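# Unfold the black phone stand and stand it upright

## Task

Open out the black phone stand so that its arm is extended, then leave it standing upright on its base.

## Robot and tools

Robot: two six-joint arms, left_arm and right_arm, each ending in a parallel two-finger gripper with a wrist camera (cam_left_wrist, cam_right_wrist, both 672x504 fisheye). Each arm's joints always go in this order: waist, shoulder, elbow, wrist pitch, wrist yaw, wrist roll. Stated ranges in rad: waist -2.618 to 3.054, shoulder 0.000 to 3.142, elbow 0.000 to 3.142, wrist pitch -1.571 to 1.571, wrist yaw -1.571 to 1.571, wrist roll -2.094 to 2.094. The true limits can differ from these by up to 0.059 rad.

Frames: the scene frame has its origin at table-top height, midway between the nominal arm bases, with +z up, +x out over the table and left_arm on the +y side. Image left and right do not match the arm names. Hand positions (end_effector_position, in metres, at the point between the finger pads about 1 cm short of the tips) and end_effector_quat_wxyz are given in each arm's own base frame. The left base sits at (-0.053, +0.200, +0.200) and the right at (-0.012, -0.334, +0.200) in the scene frame, and both are tilted. Printed hand poses can be off by a few cm. Fingers point along the gripper's +z axis and close along its y axis.

The row: every motion command is built from rows of 14 numbers, each in [-1, 1], covering both arms even if one stays still. Numbers 1-6 are left_arm joint offsets, number 7 is the left opening, numbers 8-13 are right_arm joint offsets and number 14 is the right opening. Joint numbers are offsets, not poses. They count from the arm's Joint targets as reported when the action or move starts, not from the previous row. They are scaled so 1.0 equals 1.202 rad (waist), 1.258 (shoulder), 1.3 (elbow), 2.073 (wrist pitch) and 2.022 (wrist yaw and roll). Sending the same offset again moves the joint further. Sending 0 for a joint keeps it at its target. The opening number is absolute: +1 fully open, -1 shut. A 0 there is a real half-open command, so to leave a gripper alone, resend its current value (see Tool commands).

execute_actions(actions, cameras): actions is a list of actions. Each action is a table of 1 to 15 rows, one row per 1/30 s step. A short table keeps its last row for the remaining steps, so one action always lasts 0.5 s. An empty list just reports the state. If any action would push a joint more than 0.059 rad beyond its range, that action is rejected for both arms. A malformed call is rejected as a whole. cameras picks which images come back: omit it or pass ["all"] for both, or [] for none.

move(target, speed, blend, opening_speed, blocking, cameras): target is one 14-number row, or a list of up to 15 rows. Every row is an offset from the same starting Joint targets, not a chain. Joints travel together along smooth paths; there is no obstacle avoidance. speed is the peak rad/s of the joint with the longest way to go, 0.01 to 2, default 0.5. It can be one value or one per target. blend (rad) rounds off intermediate targets. opening_speed (0.2 or more per second on the -1 to +1 scale) ramps the gripper; use a low value when gripping something that might give. blocking=false returns after about 0.5 s while the move keeps running. The result adds a move: line saying done, off_target, moving, held or fault, plus the worst joint error per arm. Faster moves and targets set deeper past a contact hit and press harder.

wait(seconds 0 to 10) lets time pass with commands held. stop brakes a running move. zoom_image(camera, region=[x0,y0,x1,y1] in pixels, at most 504x504) enlarges part of that camera's latest image. read_manual only returns licence text. finished_scene(scene) ends the scene (1 or 2) for good; call it only once the stand is unfolded and upright and will stay that way without the robot.

Result lines: Joint positions and Joint velocities give six joints per arm (rad, rad/s), then the finger gap (m; 0.094 when open). Joint targets is the base for your next offsets. Joint torques are noisy and biased, and joints 1-3 wrap at ±28 N m. grip_measured uses the same scale as the opening command. It does not stop at contact: commanding about 0.05 below the touch reading (more for small or round parts) gives full squeeze. Tool commands shows the current gripper commands. "joint sent to its limit" means a joint was clipped at its end. "joint command not followed" means the clearance check changed some steps. "too close" counts the mounting plate and frame as part of the arm. MOTOR HOT appears at 75 °C; at 90 °C the arm folds and stays idle for the rest of the scene.

Motion notes: each control step a joint's target may lead its measured angle by at most 0.202 (waist), 0.258 (shoulder), 0.3 (elbow), 0.573 (wrist pitch) or 0.522 rad (wrist yaw, roll). Targets that would put the gripper more than 200 mm from where it is get scaled back, so big moves can take several actions. Very small turns may not happen because of gear play.

Avoid: dropping the stand or releasing it while it moves, knocking anything off the table, fast impacts, pressing hard into the table or object, arm-to-arm contact, and holding loads or stretched poses for long (heat). To release a push, command the targets back past the measured positions.

Each tool is called as name([rows], argument=value, ...), one row to a line, values as JSON.

## Session

execute_actions(actions=[])

Scene clock: 0.00 s.
left_arm: end_effector_position=(+0.5002, +0.2620, +0.4311) grip_measured=+1.000 end_effector_quat_wxyz=(+0.876, -0.006, +0.463, -0.136) | right_arm: end_effector_position=(+0.3099, -0.0142, +0.2839) grip_measured=+1.000 end_effector_quat_wxyz=(+0.389, -0.095, +0.891, -0.214)
Joint positions: left_arm=[0.67 2.13 1.637 1.283 0.637 -0.707 0.094] | right_arm=[0.217 1.082 1.199 -0.867 0.475 -0.206 0.094]
Joint velocities: within noise
Joint torques (N m): no reading
Heat: left arm: 32 °C; right arm: 29 °C.
Joint targets: left_arm=[0.675 2.121 1.647 1.284 0.631 -0.700] | right_arm=[0.223 1.076 1.205 -0.869 0.478 -0.201]
Tool commands: left_gripper/opening=+1.0 right_gripper/opening=+1.0

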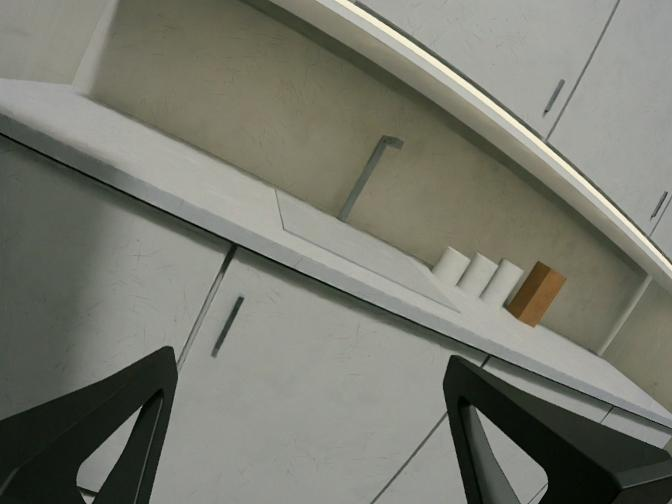

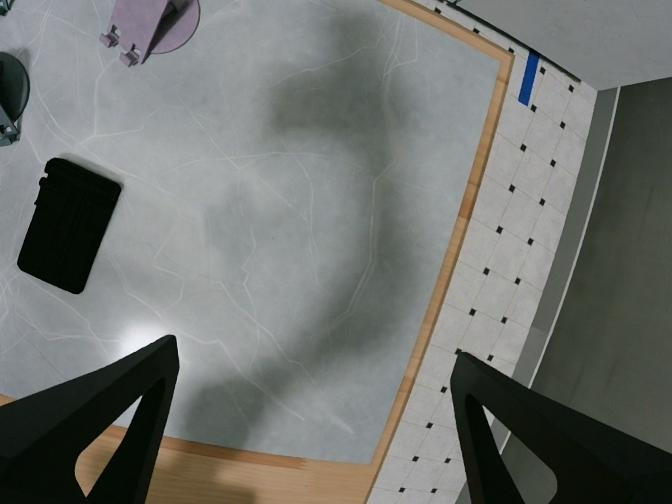

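zoom_image(camera="cam_right_wrist", region=[0, 130, 200, 310])

zoom_image(camera="cam_right_wrist", region=[0, 0, 210, 150])

Scaled by 2.520 from the camera's 672x504 image, which has a finer 960x720 frame.

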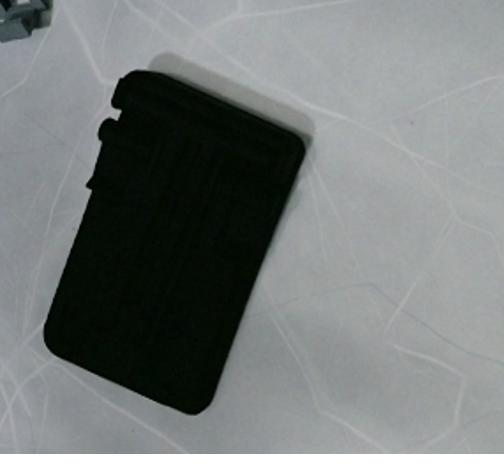

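Scaled by 2.400 from the camera's 672x504 image, which has a finer 960x720 frame.

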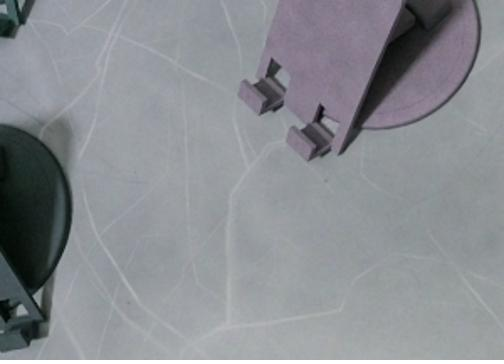

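move(target=[-0.742,-0.8275,-0.344,-1.0,-0.548,0.445,1,0,0,0,0,0,0,1], speed=0.8)

Scene clock: 47.13 s.
left_arm: end_effector_position=(+0.3300, +0.0135, +0.2976) grip_measured=+1.000 end_effector_quat_wxyz=(+0.428, +0.074, +0.878, +0.202) | right_arm: end_effector_position=(+0.3099, -0.0142, +0.2839) grip_measured=+1.000 end_effector_quat_wxyz=(+0.389, -0.095, +0.891, -0.214)
Joint positions: left_arm=[-0.205 1.107 1.209 -0.767 -0.461 0.19 0.094] | right_arm=[0.217 1.082 1.199 -0.867 0.475 -0.206 0.094]
Joint velocities: within noise
Joint torques (N m): left_arm=[-1.62 -7.71 6.19 0.48 -0.24 0.04] | right_arm=[0.98 -5.38 7.41 0.66 0.1 0]
Heat: left arm: 44 °C; right arm: 32 °C.
Joint targets: left_arm=[-0.217 1.080 1.199 -0.789 -0.477 0.200] | right_arm=[0.223 1.076 1.205 -0.869 0.478 -0.201]
move: done
camera_calibration:
cam_left_wrist: T_world_to_cam=[[0.0479694, -0.940492, -0.336413, 0.0896635], [-0.884791, 0.116282, -0.451246, 0.46689], [0.463512, 0.319301, -0.826561, 0.208054], [0, 0, 0, 1]] pos_world=[0.312364, -0.036395, 0.412816]

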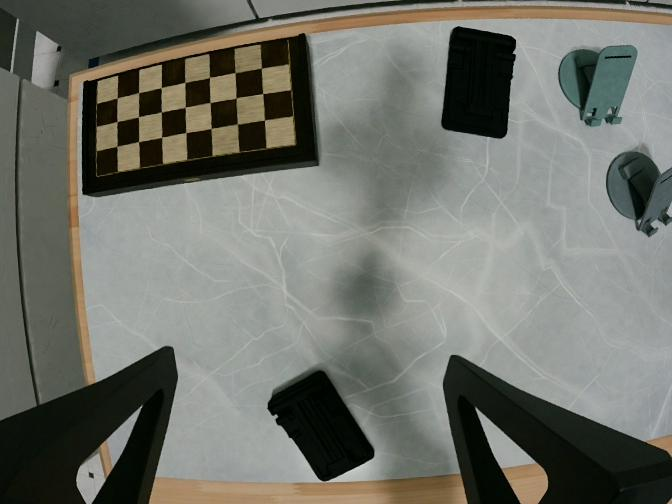

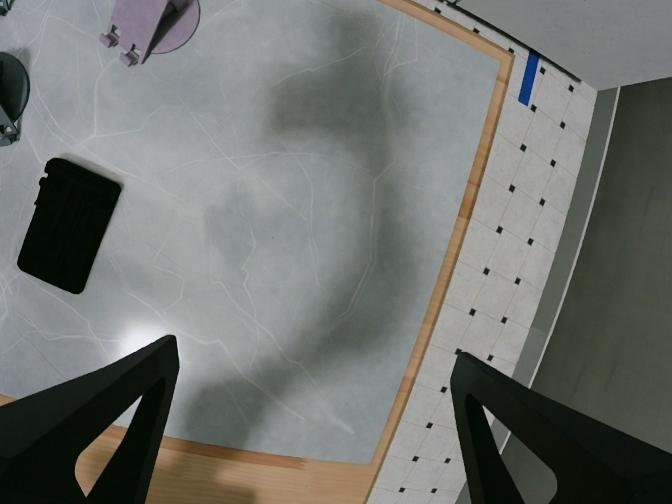

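zoom_image(camera="cam_left_wrist", region=[540, 30, 672, 250])

zoom_image(camera="cam_left_wrist", region=[250, 360, 400, 500])

zoom_image(camera="cam_left_wrist", region=[420, 10, 540, 150])

Scaled by 2.291 from the camera's 672x504 image, which has a finer 960x720 frame.

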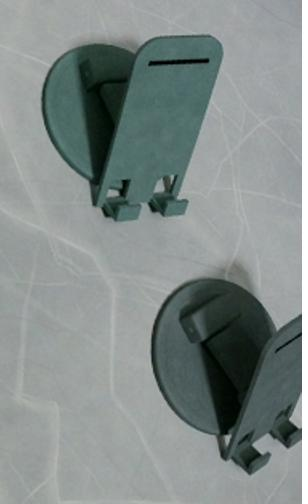

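Scaled by 3.360 from the camera's 672x504 image, which has a finer 960x720 frame.

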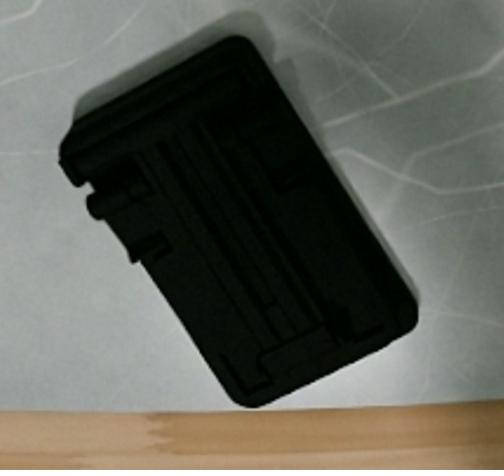

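Scaled by 3.600 from the camera's 672x504 image, which has a finer 960x720 frame.

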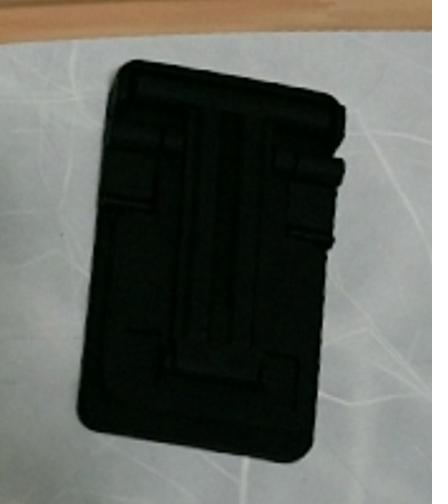

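move(target=[0,0,0,0,0,0,1,0.213,0.548,0.043,0.082,-0.024,0.307,1], speed=0.8)

zoom_image(camera="cam_right_wrist", region=[150, 130, 520, 500])

Scene clock: 111.00 s.
left_arm: end_effector_position=(+0.3300, +0.0137, +0.2977) grip_measured=+1.000 end_effector_quat_wxyz=(+0.427, +0.074, +0.878, +0.203) | right_arm: end_effector_position=(+0.3794, +0.1068, +0.0898) grip_measured=+1.000 end_effector_quat_wxyz=(+0.236, +0.010, +0.964, -0.123)
Joint positions: left_arm=[-0.205 1.107 1.209 -0.767 -0.463 0.192 0.094] | right_arm=[0.462 1.757 1.241 -0.722 0.432 0.409 0.094]
Joint velocities: within noise
Joint torques (N m): left_arm=[-1.62 -7.71 6.17 0.48 -0.24 0.05] | right_arm=[4.4 -7.06 6.64 0.29 -0.04 0.07]
Heat: left arm: 36 °C; right arm: 32 °C.
Joint targets: left_arm=[-0.217 1.080 1.199 -0.789 -0.477 0.200] | right_arm=[0.479 1.766 1.261 -0.699 0.429 0.420]
move: done
camera_calibration:
cam_left_wrist: T_world_to_cam=[[0.0482219, -0.939758, -0.338422, 0.0904392], [-0.88495, 0.11692, -0.450771, 0.466757], [0.463184, 0.321223, -0.826, 0.207969], [0, 0, 0, 1]] pos_world=[0.312368, -0.0363867, 0.412789]
cam_right_wrist: T_world_to_cam=[[-0.0207194, -0.950364, 0.31045, 0.0760353], [-0.999658, 0.0147274, -0.0216328, 0.417787], [0.0159869, -0.310792, -0.950343, 0.231018], [0, 0, 0, 1]] pos_world=[0.415526, 0.137907, 0.204979]

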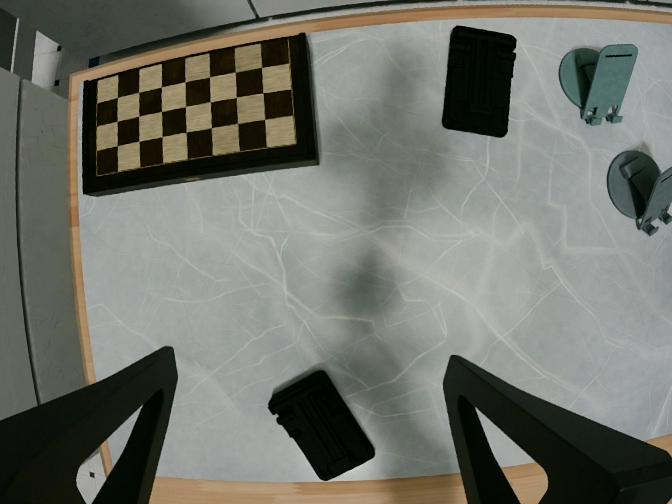

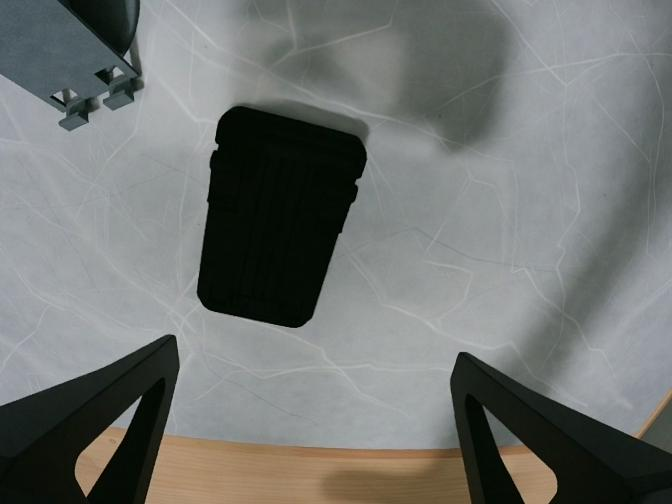

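Scaled by 1.362 from the camera's 672x504 image, which has a finer 960x720 frame.

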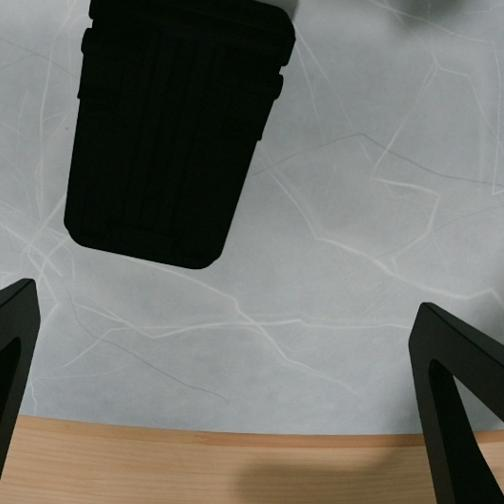

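zoom_image(camera="cam_right_wrist", region=[190, 95, 380, 235])

zoom_image(camera="cam_right_wrist", region=[185, 200, 375, 340])

zoom_image(camera="cam_right_wrist", region=[0, 0, 160, 140])

zoom_image(camera="cam_left_wrist", region=[430, 15, 530, 145])

Scaled by 2.653 from the camera's 672x504 image, which has a finer 960x720 frame.

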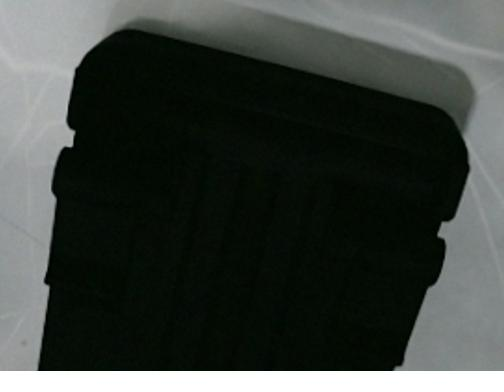

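Scaled by 2.653 from the camera's 672x504 image, which has a finer 960x720 frame.

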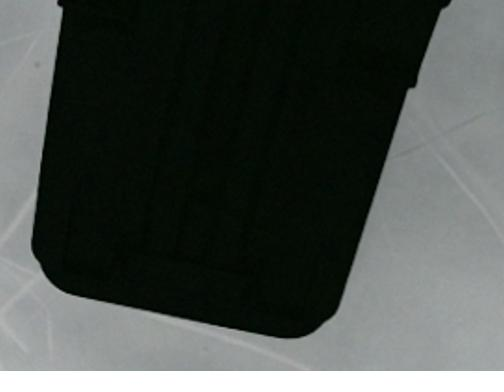

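Scaled by 3.150 from the camera's 672x504 image, which has a finer 960x720 frame.

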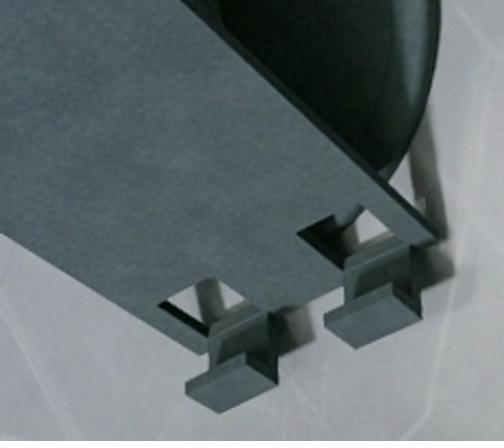

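Scaled by 3.877 from the camera's 672x504 image, which has a finer 960x720 frame.

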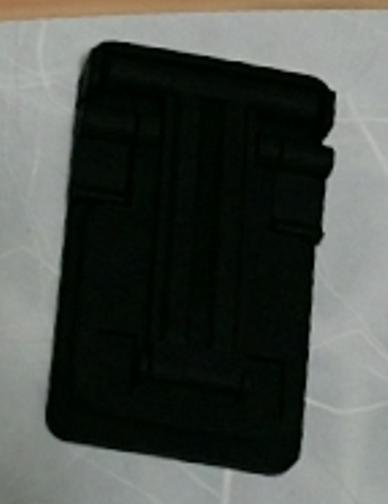

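move(target=[-0.061,0.653,-0.387,0.961,0.052,0.0,1,0,0,0,0,0,0,1], speed=0.8, cameras=["cam_left_wrist"])

Scene clock: 138.40 s.
left_arm: end_effector_position=(+0.4847, -0.0646, +0.1625) grip_measured=+1.000 end_effector_quat_wxyz=(+0.694, +0.030, +0.711, +0.111) | right_arm: end_effector_position=(+0.3797, +0.1069, +0.0900) grip_measured=+1.000 end_effector_quat_wxyz=(+0.236, +0.010, +0.964, -0.123)
Joint positions: left_arm=[-0.274 1.881 0.698 1.169 -0.391 0.196 0.094] | right_arm=[0.462 1.757 1.241 -0.72 0.432 0.409 0.094]
Joint velocities: within noise
Joint torques (N m): left_arm=[-3.88 -6.48 2.95 1.55 0.25 0.05] | right_arm=[4.4 -7.05 6.64 0.28 -0.04 0.06]
Heat: left arm: 36 °C; right arm: 31 °C.
Joint targets: left_arm=[-0.290 1.901 0.696 1.203 -0.372 0.200] | right_arm=[0.479 1.766 1.261 -0.699 0.429 0.420]
move: done
camera_calibration:
cam_left_wrist: T_world_to_cam=[[0.0624184, -0.98972, -0.128678, -0.0805754], [-0.432683, 0.0893491, -0.897107, 0.403438], [0.899383, 0.111673, -0.422658, -0.240664], [0, 0, 0, 1]] pos_world=[0.396039, -0.0889184, 0.24984]
Images, in order (width x height): cam_left_wrist 672x504.

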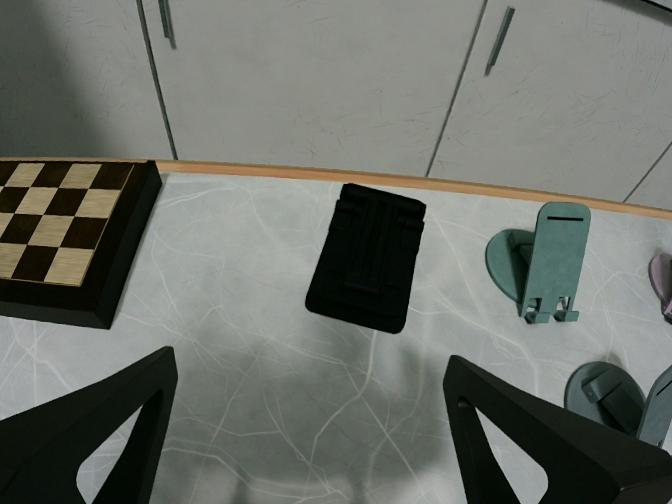

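zoom_image(camera="cam_left_wrist", region=[295, 170, 435, 340])

zoom_image(camera="cam_left_wrist", region=[470, 190, 610, 330])

zoom_image(camera="cam_left_wrist", region=[550, 240, 672, 450])

Scaled by 2.965 from the camera's 672x504 image, which has a finer 960x720 frame.

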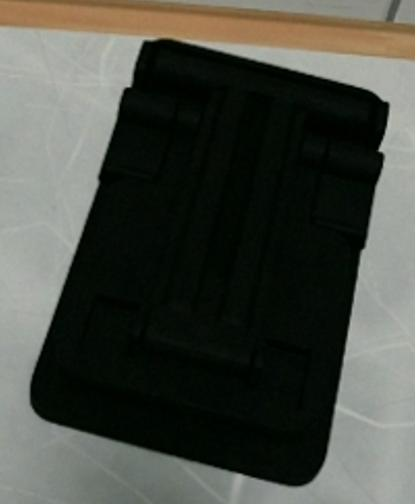

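Scaled by 3.600 from the camera's 672x504 image, which has a finer 960x720 frame.

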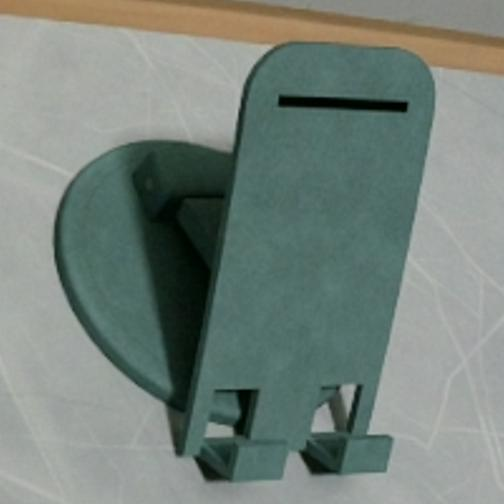

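Scaled by 2.400 from the camera's 672x504 image, which has a finer 960x720 frame.

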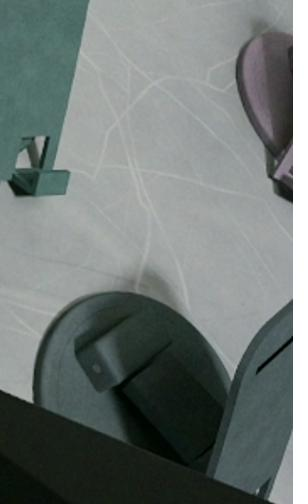

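move(target=[0.02,0.048,0.369,-0.336,-0.008,-0.025,1,0,0,0,0,0,0,1], speed=0.6, cameras=["cam_left_wrist"])

zoom_image(camera="cam_left_wrist", region=[200, 80, 500, 360])

Scene clock: 183.33 s.
left_arm: end_effector_position=(+0.5575, -0.0797, +0.1819) grip_measured=+1.000 end_effector_quat_wxyz=(+0.614, +0.045, +0.779, +0.120) | right_arm: end_effector_position=(+0.3797, +0.1069, +0.0900) grip_measured=+1.000 end_effector_quat_wxyz=(+0.236, +0.011, +0.964, -0.123)
Joint positions: left_arm=[-0.265 1.932 1.157 0.539 -0.391 0.16 0.094] | right_arm=[0.462 1.757 1.241 -0.72 0.432 0.411 0.094]
Joint velocities: within noise
Joint torques (N m): left_arm=[-3.15 -7.76 6.86 0.85 0.02 -0.09] | right_arm=[4.38 -7.05 6.64 0.28 -0.04 0.06]
Heat: left arm: 36 °C; right arm: 31 °C.
Joint targets: left_arm=[-0.266 1.961 1.176 0.506 -0.388 0.149] | right_arm=[0.479 1.766 1.261 -0.699 0.429 0.420]
move: done
camera_calibration:
cam_left_wrist: T_world_to_cam=[[0.0450504, -0.985663, -0.162598, -0.0814168], [-0.611155, 0.101557, -0.784969, 0.533751], [0.790228, 0.134736, -0.597818, -0.20176], [0, 0, 0, 1]] pos_world=[0.489309, -0.107272, 0.285124]
Images, in order (width x height): cam_left_wrist 672x504.

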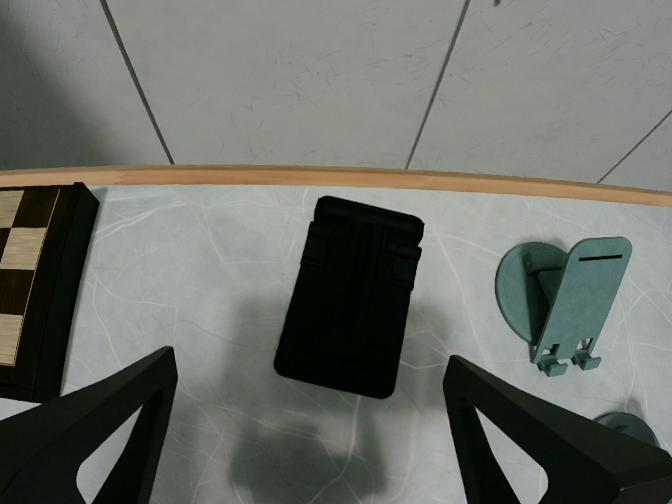

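Scaled by 1.680 from the camera's 672x504 image, which has a finer 960x720 frame.

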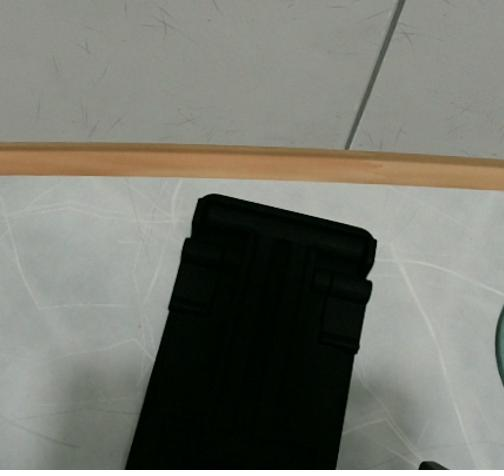

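zoom_image(camera="cam_left_wrist", region=[290, 185, 440, 305])

zoom_image(camera="cam_left_wrist", region=[265, 290, 415, 410])

Scaled by 3.360 from the camera's 672x504 image, which has a finer 960x720 frame.

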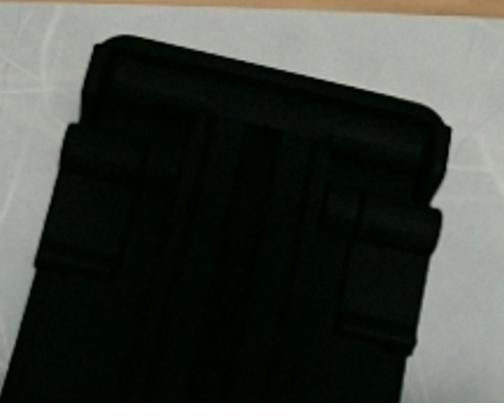

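Scaled by 3.360 from the camera's 672x504 image, which has a finer 960x720 frame.

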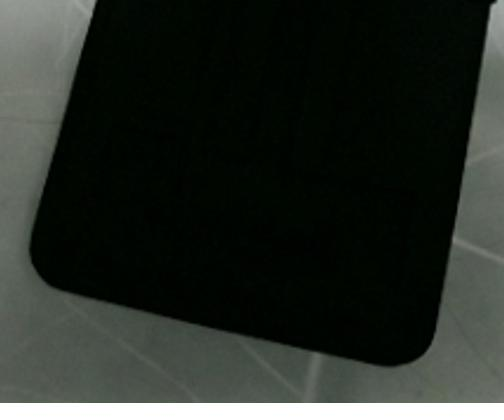

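move(target=[0,0,0,0,0,0,1,0.004,0.064,-0.057,0.093,-0.002,0.073,1], speed=0.5, cameras=["cam_right_wrist"])

Scene clock: 231.80 s.
left_arm: end_effector_position=(+0.5575, -0.0797, +0.1819) grip_measured=+1.000 end_effector_quat_wxyz=(+0.614, +0.045, +0.779, +0.120) | right_arm: end_effector_position=(+0.4004, +0.1180, +0.0618) grip_measured=+1.000 end_effector_quat_wxyz=(+0.271, +0.087, +0.955, -0.086)
Joint positions: left_arm=[-0.265 1.932 1.157 0.539 -0.391 0.16 0.094] | right_arm=[0.462 1.831 1.191 -0.53 0.427 0.556 0.094]
Joint velocities: within noise
Joint torques (N m): left_arm=[-3.15 -7.77 6.84 0.84 0.02 -0.09] | right_arm=[5 -6.75 4.16 0.4 -0.05 0.08]
Heat: left arm: 36 °C; right arm: 31 °C.
Joint targets: left_arm=[-0.266 1.961 1.176 0.506 -0.388 0.149] | right_arm=[0.484 1.846 1.187 -0.507 0.425 0.568]
move: done
camera_calibration:
cam_right_wrist: T_world_to_cam=[[-0.163196, -0.965901, 0.201005, 0.161543], [-0.98386, 0.144174, -0.105989, 0.421592], [0.0733957, -0.215058, -0.973839, 0.174689], [0, 0, 0, 1]] pos_world=[0.428329, 0.13282, 0.182333]
Images, in order (width x height): cam_right_wrist 672x504.

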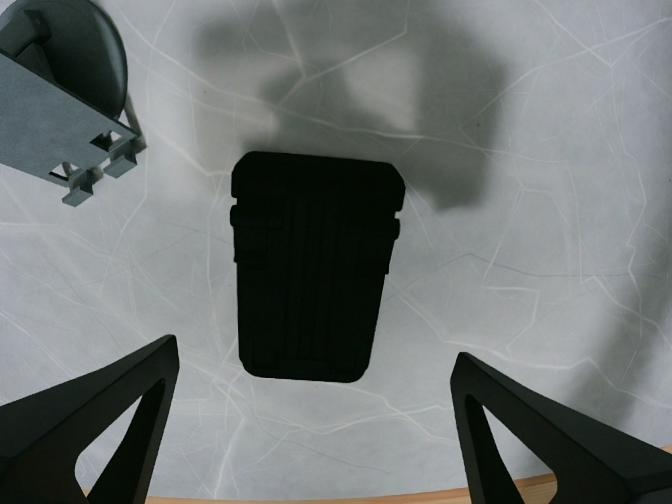

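move(target=[0,0,0,0,0,0,1,-0.034,0.083,-0.013,0.06,-0.008,-0.021,1], speed=0.3, cameras=["cam_right_wrist"])

Scene clock: 242.43 s.
left_arm: end_effector_position=(+0.5575, -0.0797, +0.1819) grip_measured=+1.000 end_effector_quat_wxyz=(+0.614, +0.045, +0.779, +0.120) | right_arm: end_effector_position=(+0.4138, +0.1200, +0.0266) grip_measured=+1.000 end_effector_quat_wxyz=(+0.270, +0.084, +0.956, -0.084)
Joint positions: left_arm=[-0.265 1.932 1.157 0.539 -0.391 0.16 0.094] | right_arm=[0.447 1.932 1.175 -0.406 0.413 0.536 0.094]
Joint velocities: within noise
Joint torques (N m): left_arm=[-3.15 -7.77 6.86 0.84 0.02 -0.09] | right_arm=[3.21 -6.82 3.6 0.39 -0.07 -0.07]
Heat: left arm: 36 °C; right arm: 31 °C.
Joint targets: left_arm=[-0.266 1.961 1.176 0.506 -0.388 0.149] | right_arm=[0.443 1.951 1.170 -0.382 0.409 0.525]
move: done
camera_calibration:
cam_right_wrist: T_world_to_cam=[[-0.155748, -0.967804, 0.197731, 0.169893], [-0.985261, 0.137869, -0.101261, 0.431982], [0.0707395, -0.210588, -0.975012, 0.140404], [0, 0, 0, 1]] pos_world=[0.442143, 0.134434, 0.147045]
Images, in order (width x height): cam_right_wrist 672x504.

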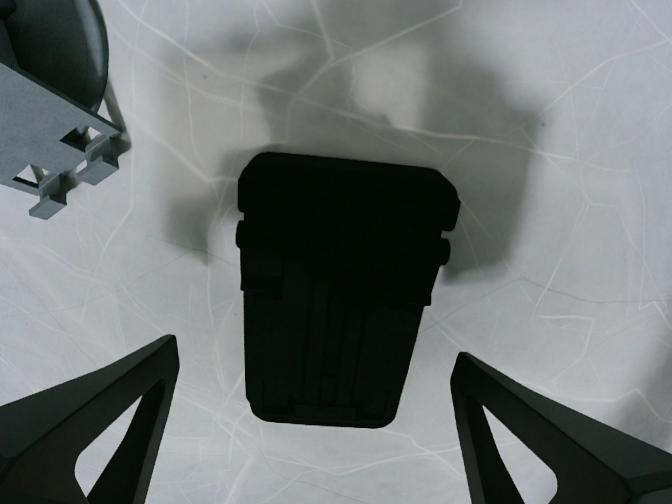

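move(target=[0,0,0,0,0,0,1,-0.042,0.055,-0.008,0.04,-0.005,-0.014,1], speed=0.2, cameras=["cam_right_wrist"])

Scene clock: 247.97 s.
left_arm: end_effector_position=(+0.5574, -0.0797, +0.1816) grip_measured=+1.000 end_effector_quat_wxyz=(+0.614, +0.045, +0.779, +0.120) | right_arm: end_effector_position=(+0.4259, +0.1035, +0.0032) grip_measured=+1.000 end_effector_quat_wxyz=(+0.267, +0.094, +0.955, -0.088)
Joint positions: left_arm=[-0.265 1.932 1.157 0.537 -0.391 0.16 0.094] | right_arm=[0.396 1.999 1.165 -0.323 0.403 0.507 0.094]
Joint velocities: within noise
Joint torques (N m): left_arm=[-3.17 -7.77 6.84 0.84 0.02 -0.08] | right_arm=[3.19 -6.79 3.11 0.37 -0.06 -0.08]
Heat: left arm: 36 °C; right arm: 31 °C.
Joint targets: left_arm=[-0.266 1.961 1.176 0.506 -0.388 0.149] | right_arm=[0.392 2.020 1.160 -0.299 0.399 0.497]
move: done
camera_calibration:
cam_right_wrist: T_world_to_cam=[[-0.175887, -0.963592, 0.201382, 0.168633], [-0.982481, 0.159026, -0.097173, 0.440431], [0.0616101, -0.214945, -0.974681, 0.117599], [0, 0, 0, 1]] pos_world=[0.45513, 0.117731, 0.12346]
Images, in order (width x height): cam_right_wrist 672x504.

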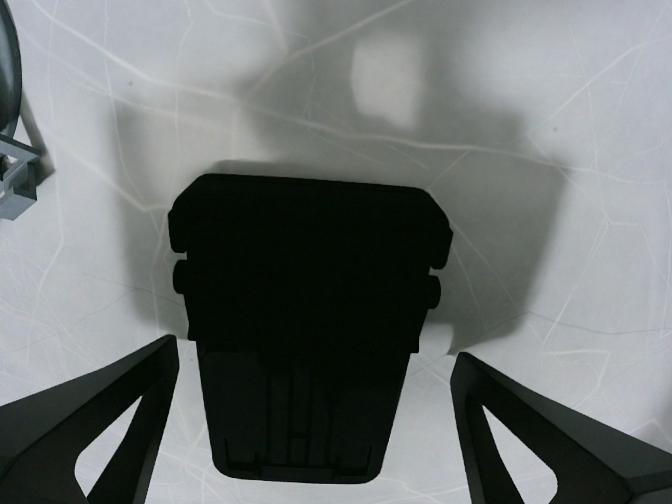

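move([
  [0,0,0,0,0,0,1,0,0.013,-0.001,0.008,0,0,1],
  [0,0,0,0,0,0,1,0,0.013,-0.001,0.008,0,0,0.38],
], speed=0.2, opening_speed=0.5, cameras=["cam_right_wrist"])

Scene clock: 256.97 s.
left_arm: end_effector_position=(+0.5574, -0.0797, +0.1816) grip_measured=+1.000 end_effector_quat_wxyz=(+0.614, +0.045, +0.779, +0.120) | right_arm: end_effector_position=(+0.4280, +0.1047, -0.0009) grip_measured=+0.477 end_effector_quat_wxyz=(+0.268, +0.095, +0.955, -0.086)
Joint positions: left_arm=[-0.265 1.932 1.157 0.537 -0.391 0.16 0.094] | right_arm=[0.396 2.013 1.165 -0.304 0.401 0.507 0.069]
Joint velocities: within noise
Joint torques (N m): left_arm=[-3.15 -7.77 6.84 0.84 0.02 -0.09] | right_arm=[3.23 -6.63 2.95 0.37 -0.04 -0.08]
Heat: left arm: 36 °C; right arm: 31 °C.
Joint targets: left_arm=[-0.266 1.961 1.176 0.506 -0.388 0.149] | right_arm=[0.392 2.036 1.159 -0.283 0.399 0.497]
move: done
camera_calibration:
cam_right_wrist: T_world_to_cam=[[-0.176028, -0.964314, 0.197771, 0.171057], [-0.982213, 0.15872, -0.100324, 0.441818], [0.0653538, -0.211913, -0.975101, 0.111827], [0, 0, 0, 1]] pos_world=[0.456762, 0.118525, 0.119538]
Images, in order (width x height): cam_right_wrist 672x504.

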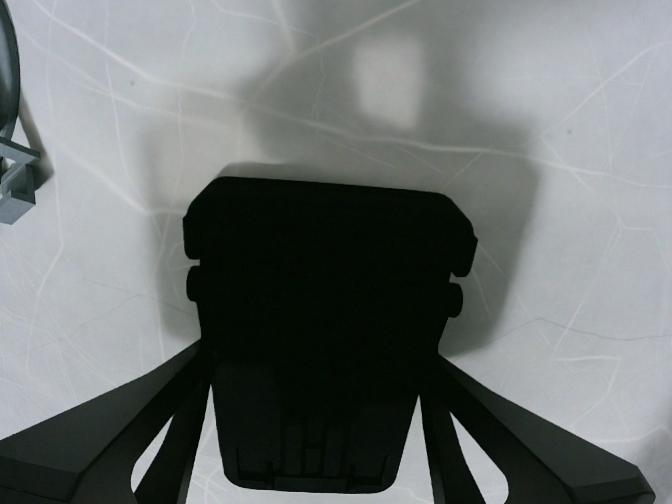

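move([
  [0,0,0,0,0,0,1,0.0765,-0.151,0.0215,-0.108,0.013,0.035,0.38],
  [0,0,0,0,0,0,1,0.273,-0.18,0.282,-0.359,0.052,0.091,0.38],
], speed=0.4, blend=0.1, cameras=["cam_right_wrist"])

move([
  [0.221,-0.207,0.095,-0.244,0.439,-0.025,1,0,0,0,0,0,0,0.38],
  [0.275,0.004,0.18,-0.695,0.864,-0.074,1,0,0,0,0,0,0,0.38],
], speed=0.7, blend=0.1)

Scene clock: 288.70 s.
left_arm: end_effector_position=(+0.5574, -0.0797, +0.1816) grip_measured=+1.000 end_effector_quat_wxyz=(+0.614, +0.045, +0.779, +0.120) | right_arm: end_effector_position=(+0.3535, +0.1885, +0.1280) grip_measured=+0.474 end_effector_quat_wxyz=(+0.237, +0.014, +0.964, -0.117)
Joint positions: left_arm=[-0.265 1.932 1.157 0.537 -0.391 0.16 0.094] | right_arm=[0.698 1.838 1.504 -1.01 0.49 0.67 0.069]
Joint velocities: within noise
Joint torques (N m): left_arm=[-3.15 -7.77 6.86 0.84 0.02 -0.09] | right_arm=[5.74 -9.89 7.32 -0.07 0.13 0.06]
Heat: left arm: 36 °C; right arm: 31 °C.
Joint targets: left_arm=[-0.266 1.961 1.176 0.506 -0.388 0.149] | right_arm=[0.721 1.810 1.525 -1.027 0.504 0.681]
move: done
camera_calibration:
cam_right_wrist: T_world_to_cam=[[-0.0259266, -0.954268, 0.297827, 0.145527], [-0.999491, 0.0192039, -0.0254773, 0.391063], [0.0185927, -0.298335, -0.95428, 0.290282], [0, 0, 0, 1]] pos_world=[0.38924, 0.217963, 0.243632]
Images, in order (width x height): cam_right_wrist 672x504.

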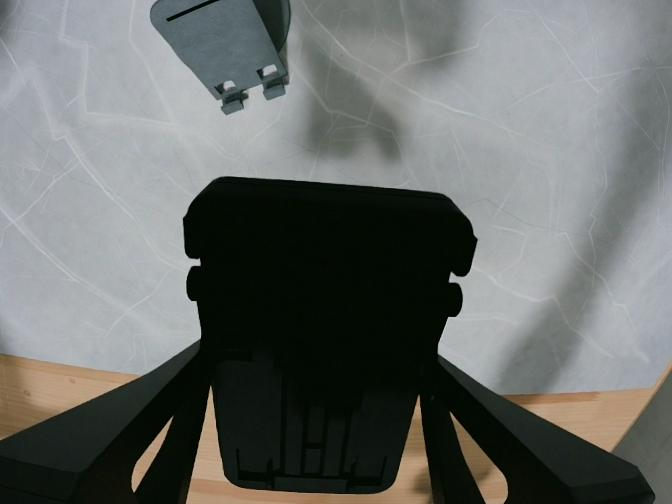

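Scene clock: 292.17 s.
left_arm: end_effector_position=(+0.3775, -0.1469, +0.1739) grip_measured=+1.000 end_effector_quat_wxyz=(+0.059, +0.003, +0.789, -0.611) | right_arm: end_effector_position=(+0.3532, +0.1883, +0.1279) grip_measured=+0.474 end_effector_quat_wxyz=(+0.237, +0.014, +0.964, -0.118)
Joint positions: left_arm=[0.067 1.941 1.39 -0.92 1.321 -0.003 0.094] | right_arm=[0.698 1.838 1.504 -1.012 0.49 0.671 0.069]
Joint velocities: within noise
Joint torques (N m): left_arm=[-1.85 -8.01 6.01 -0.48 0.95 -0.02] | right_arm=[5.74 -9.89 7.32 -0.07 0.14 0.06]
Heat: left arm: 37 °C; right arm: 31 °C.
Joint targets: left_arm=[0.064 1.966 1.410 -0.934 1.359 0.000] | right_arm=[0.721 1.810 1.525 -1.027 0.504 0.681]
move: off_target (left_arm); left_arm: the wrist yaw is farthest, 0.038 rad from its target
camera_calibration:
cam_left_wrist: T_world_to_cam=[[-0.00969142, -0.196814, 0.980393, -0.20306], [-0.945474, 0.321003, 0.0550949, 0.436662], [-0.325552, -0.926403, -0.189193, 0.139073], [0, 0, 0, 1]] pos_world=[0.45616, -0.0512973, 0.201333]
cam_right_wrist: T_world_to_cam=[[-0.0269418, -0.954147, 0.298125, 0.145632], [-0.999485, 0.020515, -0.0246664, 0.390452], [0.0174193, -0.298636, -0.954208, 0.290609], [0, 0, 0, 1]] pos_world=[0.389113, 0.21773, 0.243516]

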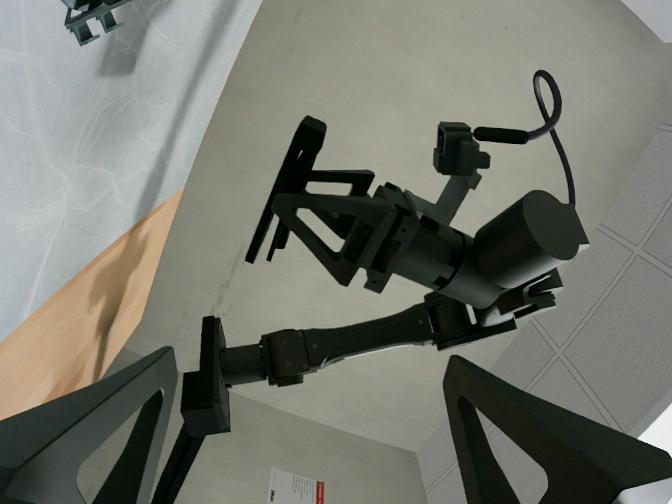

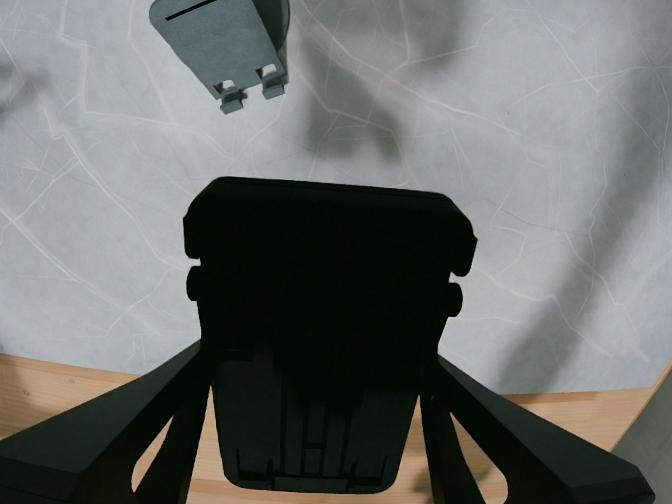

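Great side profile.

zoom_image(camera="cam_left_wrist", region=[235, 105, 385, 275])

Scaled by 2.965 from the camera's 672x504 image, which has a finer 960x720 frame.

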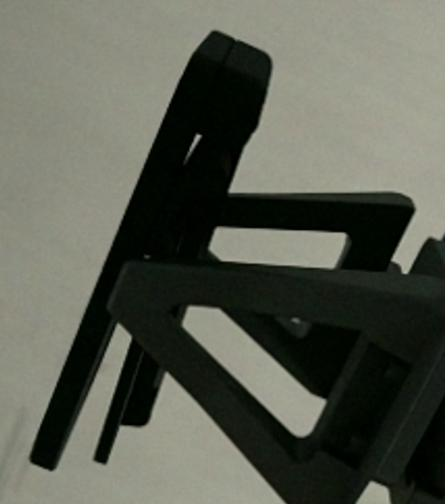

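move(target=[0,0,0,0,0,0,1,0,0,0,0,0,0.677,0.38], speed=0.7, cameras=["cam_left_wrist"])

zoom_image(camera="cam_left_wrist", region=[200, 80, 400, 290])

Scene clock: 314.10 s.
left_arm: end_effector_position=(+0.3773, -0.1469, +0.1741) grip_measured=+1.000 end_effector_quat_wxyz=(+0.058, +0.003, +0.789, -0.612) | right_arm: end_effector_position=(+0.3532, +0.1883, +0.1279) grip_measured=+0.474 end_effector_quat_wxyz=(+0.258, +0.620, +0.739, +0.058)
Joint positions: left_arm=[0.067 1.941 1.39 -0.922 1.323 -0.003 0.094] | right_arm=[0.698 1.838 1.504 -1.012 0.49 2.038 0.069]
Joint velocities: within noise
Joint torques (N m): left_arm=[-1.85 -8.02 6 -0.48 0.96 -0.01] | right_arm=[5.74 -9.89 7.34 -0.07 0.13 0.06]
Heat: left arm: 37 °C; right arm: 31 °C.
Joint targets: left_arm=[0.064 1.966 1.410 -0.934 1.359 0.000] | right_arm=[0.721 1.810 1.525 -1.027 0.504 2.050]
move: off_target (left_arm); left_arm: the wrist yaw is farthest, 0.036 rad from its target
camera_calibration:
cam_left_wrist: T_world_to_cam=[[-0.00832015, -0.195218, 0.980725, -0.203661], [-0.945347, 0.321236, 0.0559236, 0.436331], [-0.325961, -0.926659, -0.187222, 0.138754], [0, 0, 0, 1]] pos_world=[0.456018, -0.0513453, 0.201312]
Images, in order (width x height): cam_left_wrist 672x504.

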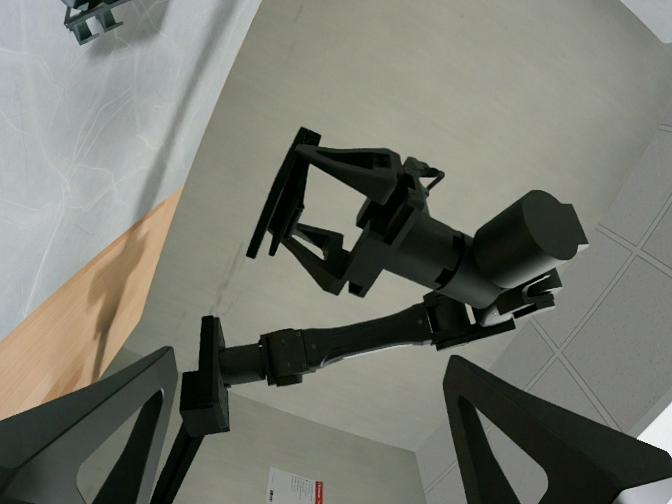

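Scaled by 2.400 from the camera's 672x504 image, which has a finer 960x720 frame.

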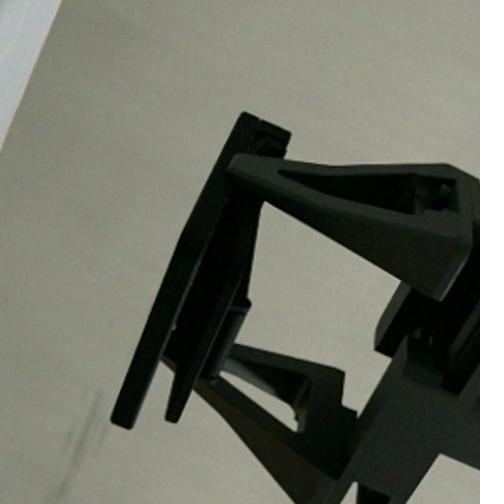

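move(target=[0,0,0,0,0,0.55,1,0,0,0,0,0,0,0.38], speed=0.9, cameras=["cam_left_wrist"])

move(target=[0,0,0,0,0,-1.1,1,0,0,0,0,0,0,0.38], speed=0.9, cameras=["cam_left_wrist"])

Scene clock: 321.73 s.
left_arm: end_effector_position=(+0.3772, -0.1469, +0.1741) grip_measured=+1.000 end_effector_quat_wxyz=(+0.368, +0.413, +0.672, -0.492) | right_arm: end_effector_position=(+0.3532, +0.1883, +0.1279) grip_measured=+0.474 end_effector_quat_wxyz=(+0.258, +0.621, +0.738, +0.059)
Joint positions: left_arm=[0.067 1.941 1.39 -0.923 1.323 1.094 0.094] | right_arm=[0.698 1.838 1.504 -1.012 0.49 2.04 0.069]
Joint velocities: within noise
Joint torques (N m): left_arm=[-1.84 -8.02 5.98 -0.47 0.96 0.15] | right_arm=[5.74 -9.89 7.32 -0.07 0.14 0.06]
Heat: left arm: 37 °C; right arm: 32 °C.
Joint targets: left_arm=[0.064 1.966 1.410 -0.934 1.359 1.112] | right_arm=[0.721 1.810 1.525 -1.027 0.504 2.050]
move: off_target (left_arm); left_arm: the wrist yaw is farthest, 0.036 rad from its target
camera_calibration:
cam_left_wrist: T_world_to_cam=[[-0.890682, -0.13748, 0.433341, 0.232954], [-0.430491, 0.561484, -0.706691, 0.410084], [-0.146158, -0.815987, -0.559288, 0.151919], [0, 0, 0, 1]] pos_world=[0.406229, -0.0742646, 0.273821]
Images, in order (width x height): cam_left_wrist 672x504.

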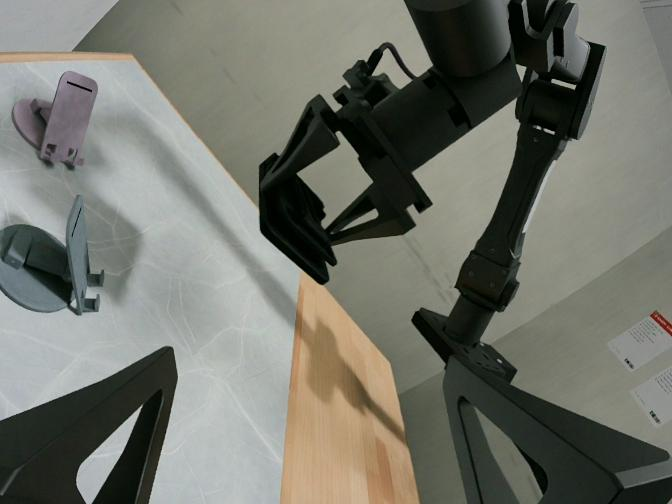

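every number of target must lie in its column's range; nothing of the call was run

zoom_image(camera="cam_left_wrist", region=[240, 135, 350, 290])

zoom_image(camera="cam_left_wrist", region=[0, 60, 130, 330])

move(target=[0,0,0,0,0,-1.0,1,0,0,0,0,0,0,0.38], speed=0.9, cameras=["cam_left_wrist"])

Scaled by 3.252 from the camera's 672x504 image, which has a finer 960x720 frame.

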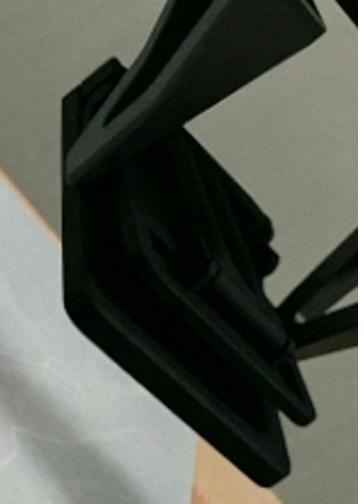

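Scaled by 1.867 from the camera's 672x504 image, which has a finer 960x720 frame.

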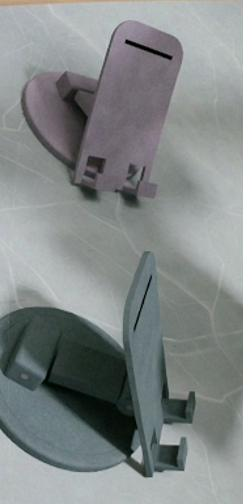

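Scene clock: 330.07 s.
left_arm: end_effector_position=(+0.3772, -0.1469, +0.1741) grip_measured=+1.000 end_effector_quat_wxyz=(-0.216, -0.343, +0.710, -0.576) | right_arm: end_effector_position=(+0.3532, +0.1883, +0.1279) grip_measured=+0.474 end_effector_quat_wxyz=(+0.258, +0.621, +0.738, +0.059)
Joint positions: left_arm=[0.067 1.941 1.39 -0.923 1.323 -0.908 0.094] | right_arm=[0.698 1.838 1.504 -1.012 0.49 2.04 0.069]
Joint velocities: within noise
Joint torques (N m): left_arm=[-1.85 -8.02 6 -0.47 0.96 -0.07] | right_arm=[5.74 -9.89 7.32 -0.07 0.13 0.06]
Heat: left arm: 37 °C; right arm: 32 °C.
Joint targets: left_arm=[0.064 1.966 1.410 -0.934 1.359 -0.910] | right_arm=[0.721 1.810 1.525 -1.027 0.504 2.050]
move: off_target (left_arm); left_arm: the wrist yaw is farthest, 0.036 rad from its target
camera_calibration:
cam_left_wrist: T_world_to_cam=[[0.776382, -0.0346675, 0.629308, -0.414828], [-0.61574, 0.171385, 0.769085, 0.165649], [-0.134516, -0.984594, 0.111714, 0.00590889], [0, 0, 0, 1]] pos_world=[0.424857, -0.0369529, 0.132997]
Images, in order (width x height): cam_left_wrist 672x504.

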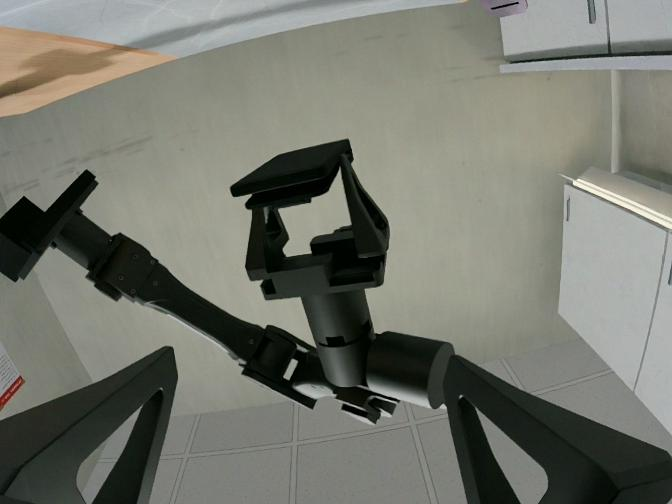

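zoom_image(camera="cam_left_wrist", region=[215, 125, 375, 225])

Scaled by 3.150 from the camera's 672x504 image, which has a finer 960x720 frame.

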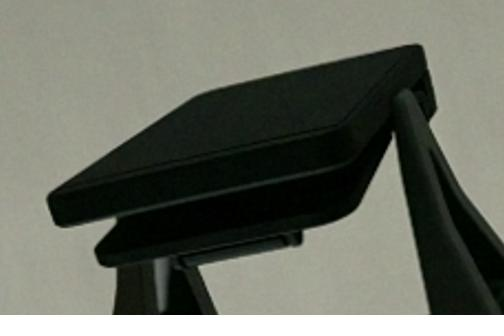

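move(target=[0.45,0,0,0,0,0.45,1,0,0,0,0,0,0,0.38], speed=0.8, cameras=[])

move(target=[0,0,0,0,0,0,1,0.149,0.445,0.173,0.1216,0.016,0,0.38], speed=0.5)

Scene clock: 445.83 s.
left_arm: end_effector_position=(+0.3995, +0.0653, +0.1747) grip_measured=+1.000 end_effector_quat_wxyz=(+0.213, -0.212, +0.759, -0.578) | right_arm: end_effector_position=(+0.3532, +0.1883, +0.1279) grip_measured=+0.474 end_effector_quat_wxyz=(+0.258, +0.621, +0.738, +0.059)
Joint positions: left_arm=[0.601 1.941 1.39 -0.923 1.326 -0.018 0.094] | right_arm=[0.698 1.838 1.504 -1.012 0.49 2.04 0.069]
Joint velocities: within noise
Joint torques (N m): left_arm=[0.75 -8.16 5.91 -0.5 0.89 0.14] | right_arm=[5.74 -9.91 7.32 -0.07 0.13 0.06]
Heat: left arm: 37 °C; right arm: 33 °C.
Joint targets: left_arm=[0.605 1.966 1.410 -0.934 1.359 0.000] | right_arm=[0.721 1.810 1.525 -1.027 0.504 2.050]
move: done
No camera images: "cameras" was empty.

Scene clock: 447.60 s.
left_arm: end_effector_position=(+0.3995, +0.0653, +0.1747) grip_measured=+1.000 end_effector_quat_wxyz=(+0.213, -0.211, +0.759, -0.578) | right_arm: end_effector_position=(+0.3711, +0.3077, -0.0127) grip_measured=+0.474 end_effector_quat_wxyz=(+0.263, +0.546, +0.794, +0.044)
Joint positions: left_arm=[0.601 1.941 1.39 -0.923 1.326 -0.017 0.094] | right_arm=[0.875 2.357 1.728 -0.791 0.519 2.04 0.069]
Joint velocities: within noise
Joint torques (N m): left_arm=[0.75 -8.17 5.93 -0.5 0.89 0.14] | right_arm=[8.06 -8.57 6.8 0.25 0.16 0.06]
Heat: left arm: 37 °C; right arm: 33 °C.
Joint targets: left_arm=[0.605 1.966 1.410 -0.934 1.359 0.000] | right_arm=[0.900 2.369 1.750 -0.775 0.537 2.050]
move: done
camera_calibration:
cam_left_wrist: T_world_to_cam=[[0.102884, -0.160982, 0.98158, -0.209361], [-0.975998, -0.206764, 0.0683895, 0.433608], [0.191946, -0.965056, -0.178391, 0.136779], [0, 0, 0, 1]] pos_world=[0.418487, 0.187951, 0.20025]
cam_right_wrist: T_world_to_cam=[[-0.839088, -0.464211, -0.283619, 0.445207], [-0.489887, 0.871484, 0.0229354, -0.0479595], [0.236523, 0.158186, -0.958663, -0.0300908], [0, 0, 0, 1]] pos_world=[0.357191, 0.253226, 0.0985223]

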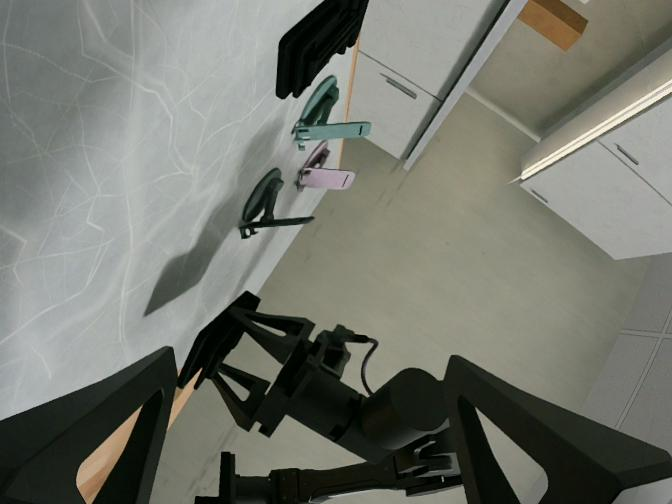

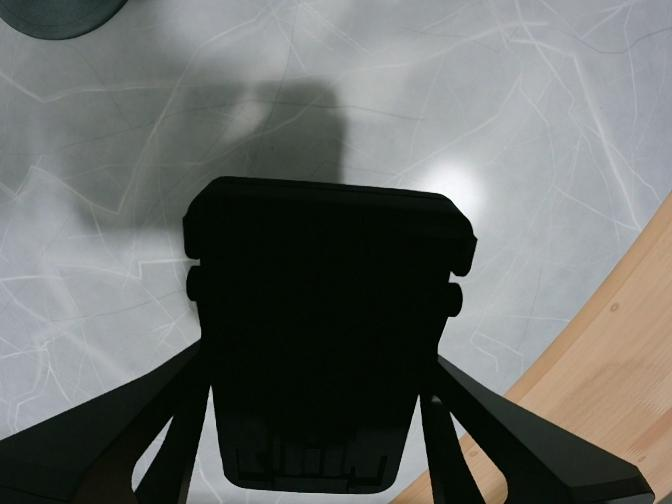

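zoom_image(camera="cam_left_wrist", region=[230, 50, 400, 250])

Scaled by 2.520 from the camera's 672x504 image, which has a finer 960x720 frame.

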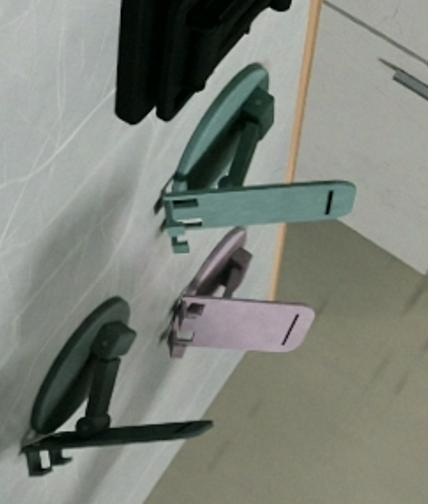

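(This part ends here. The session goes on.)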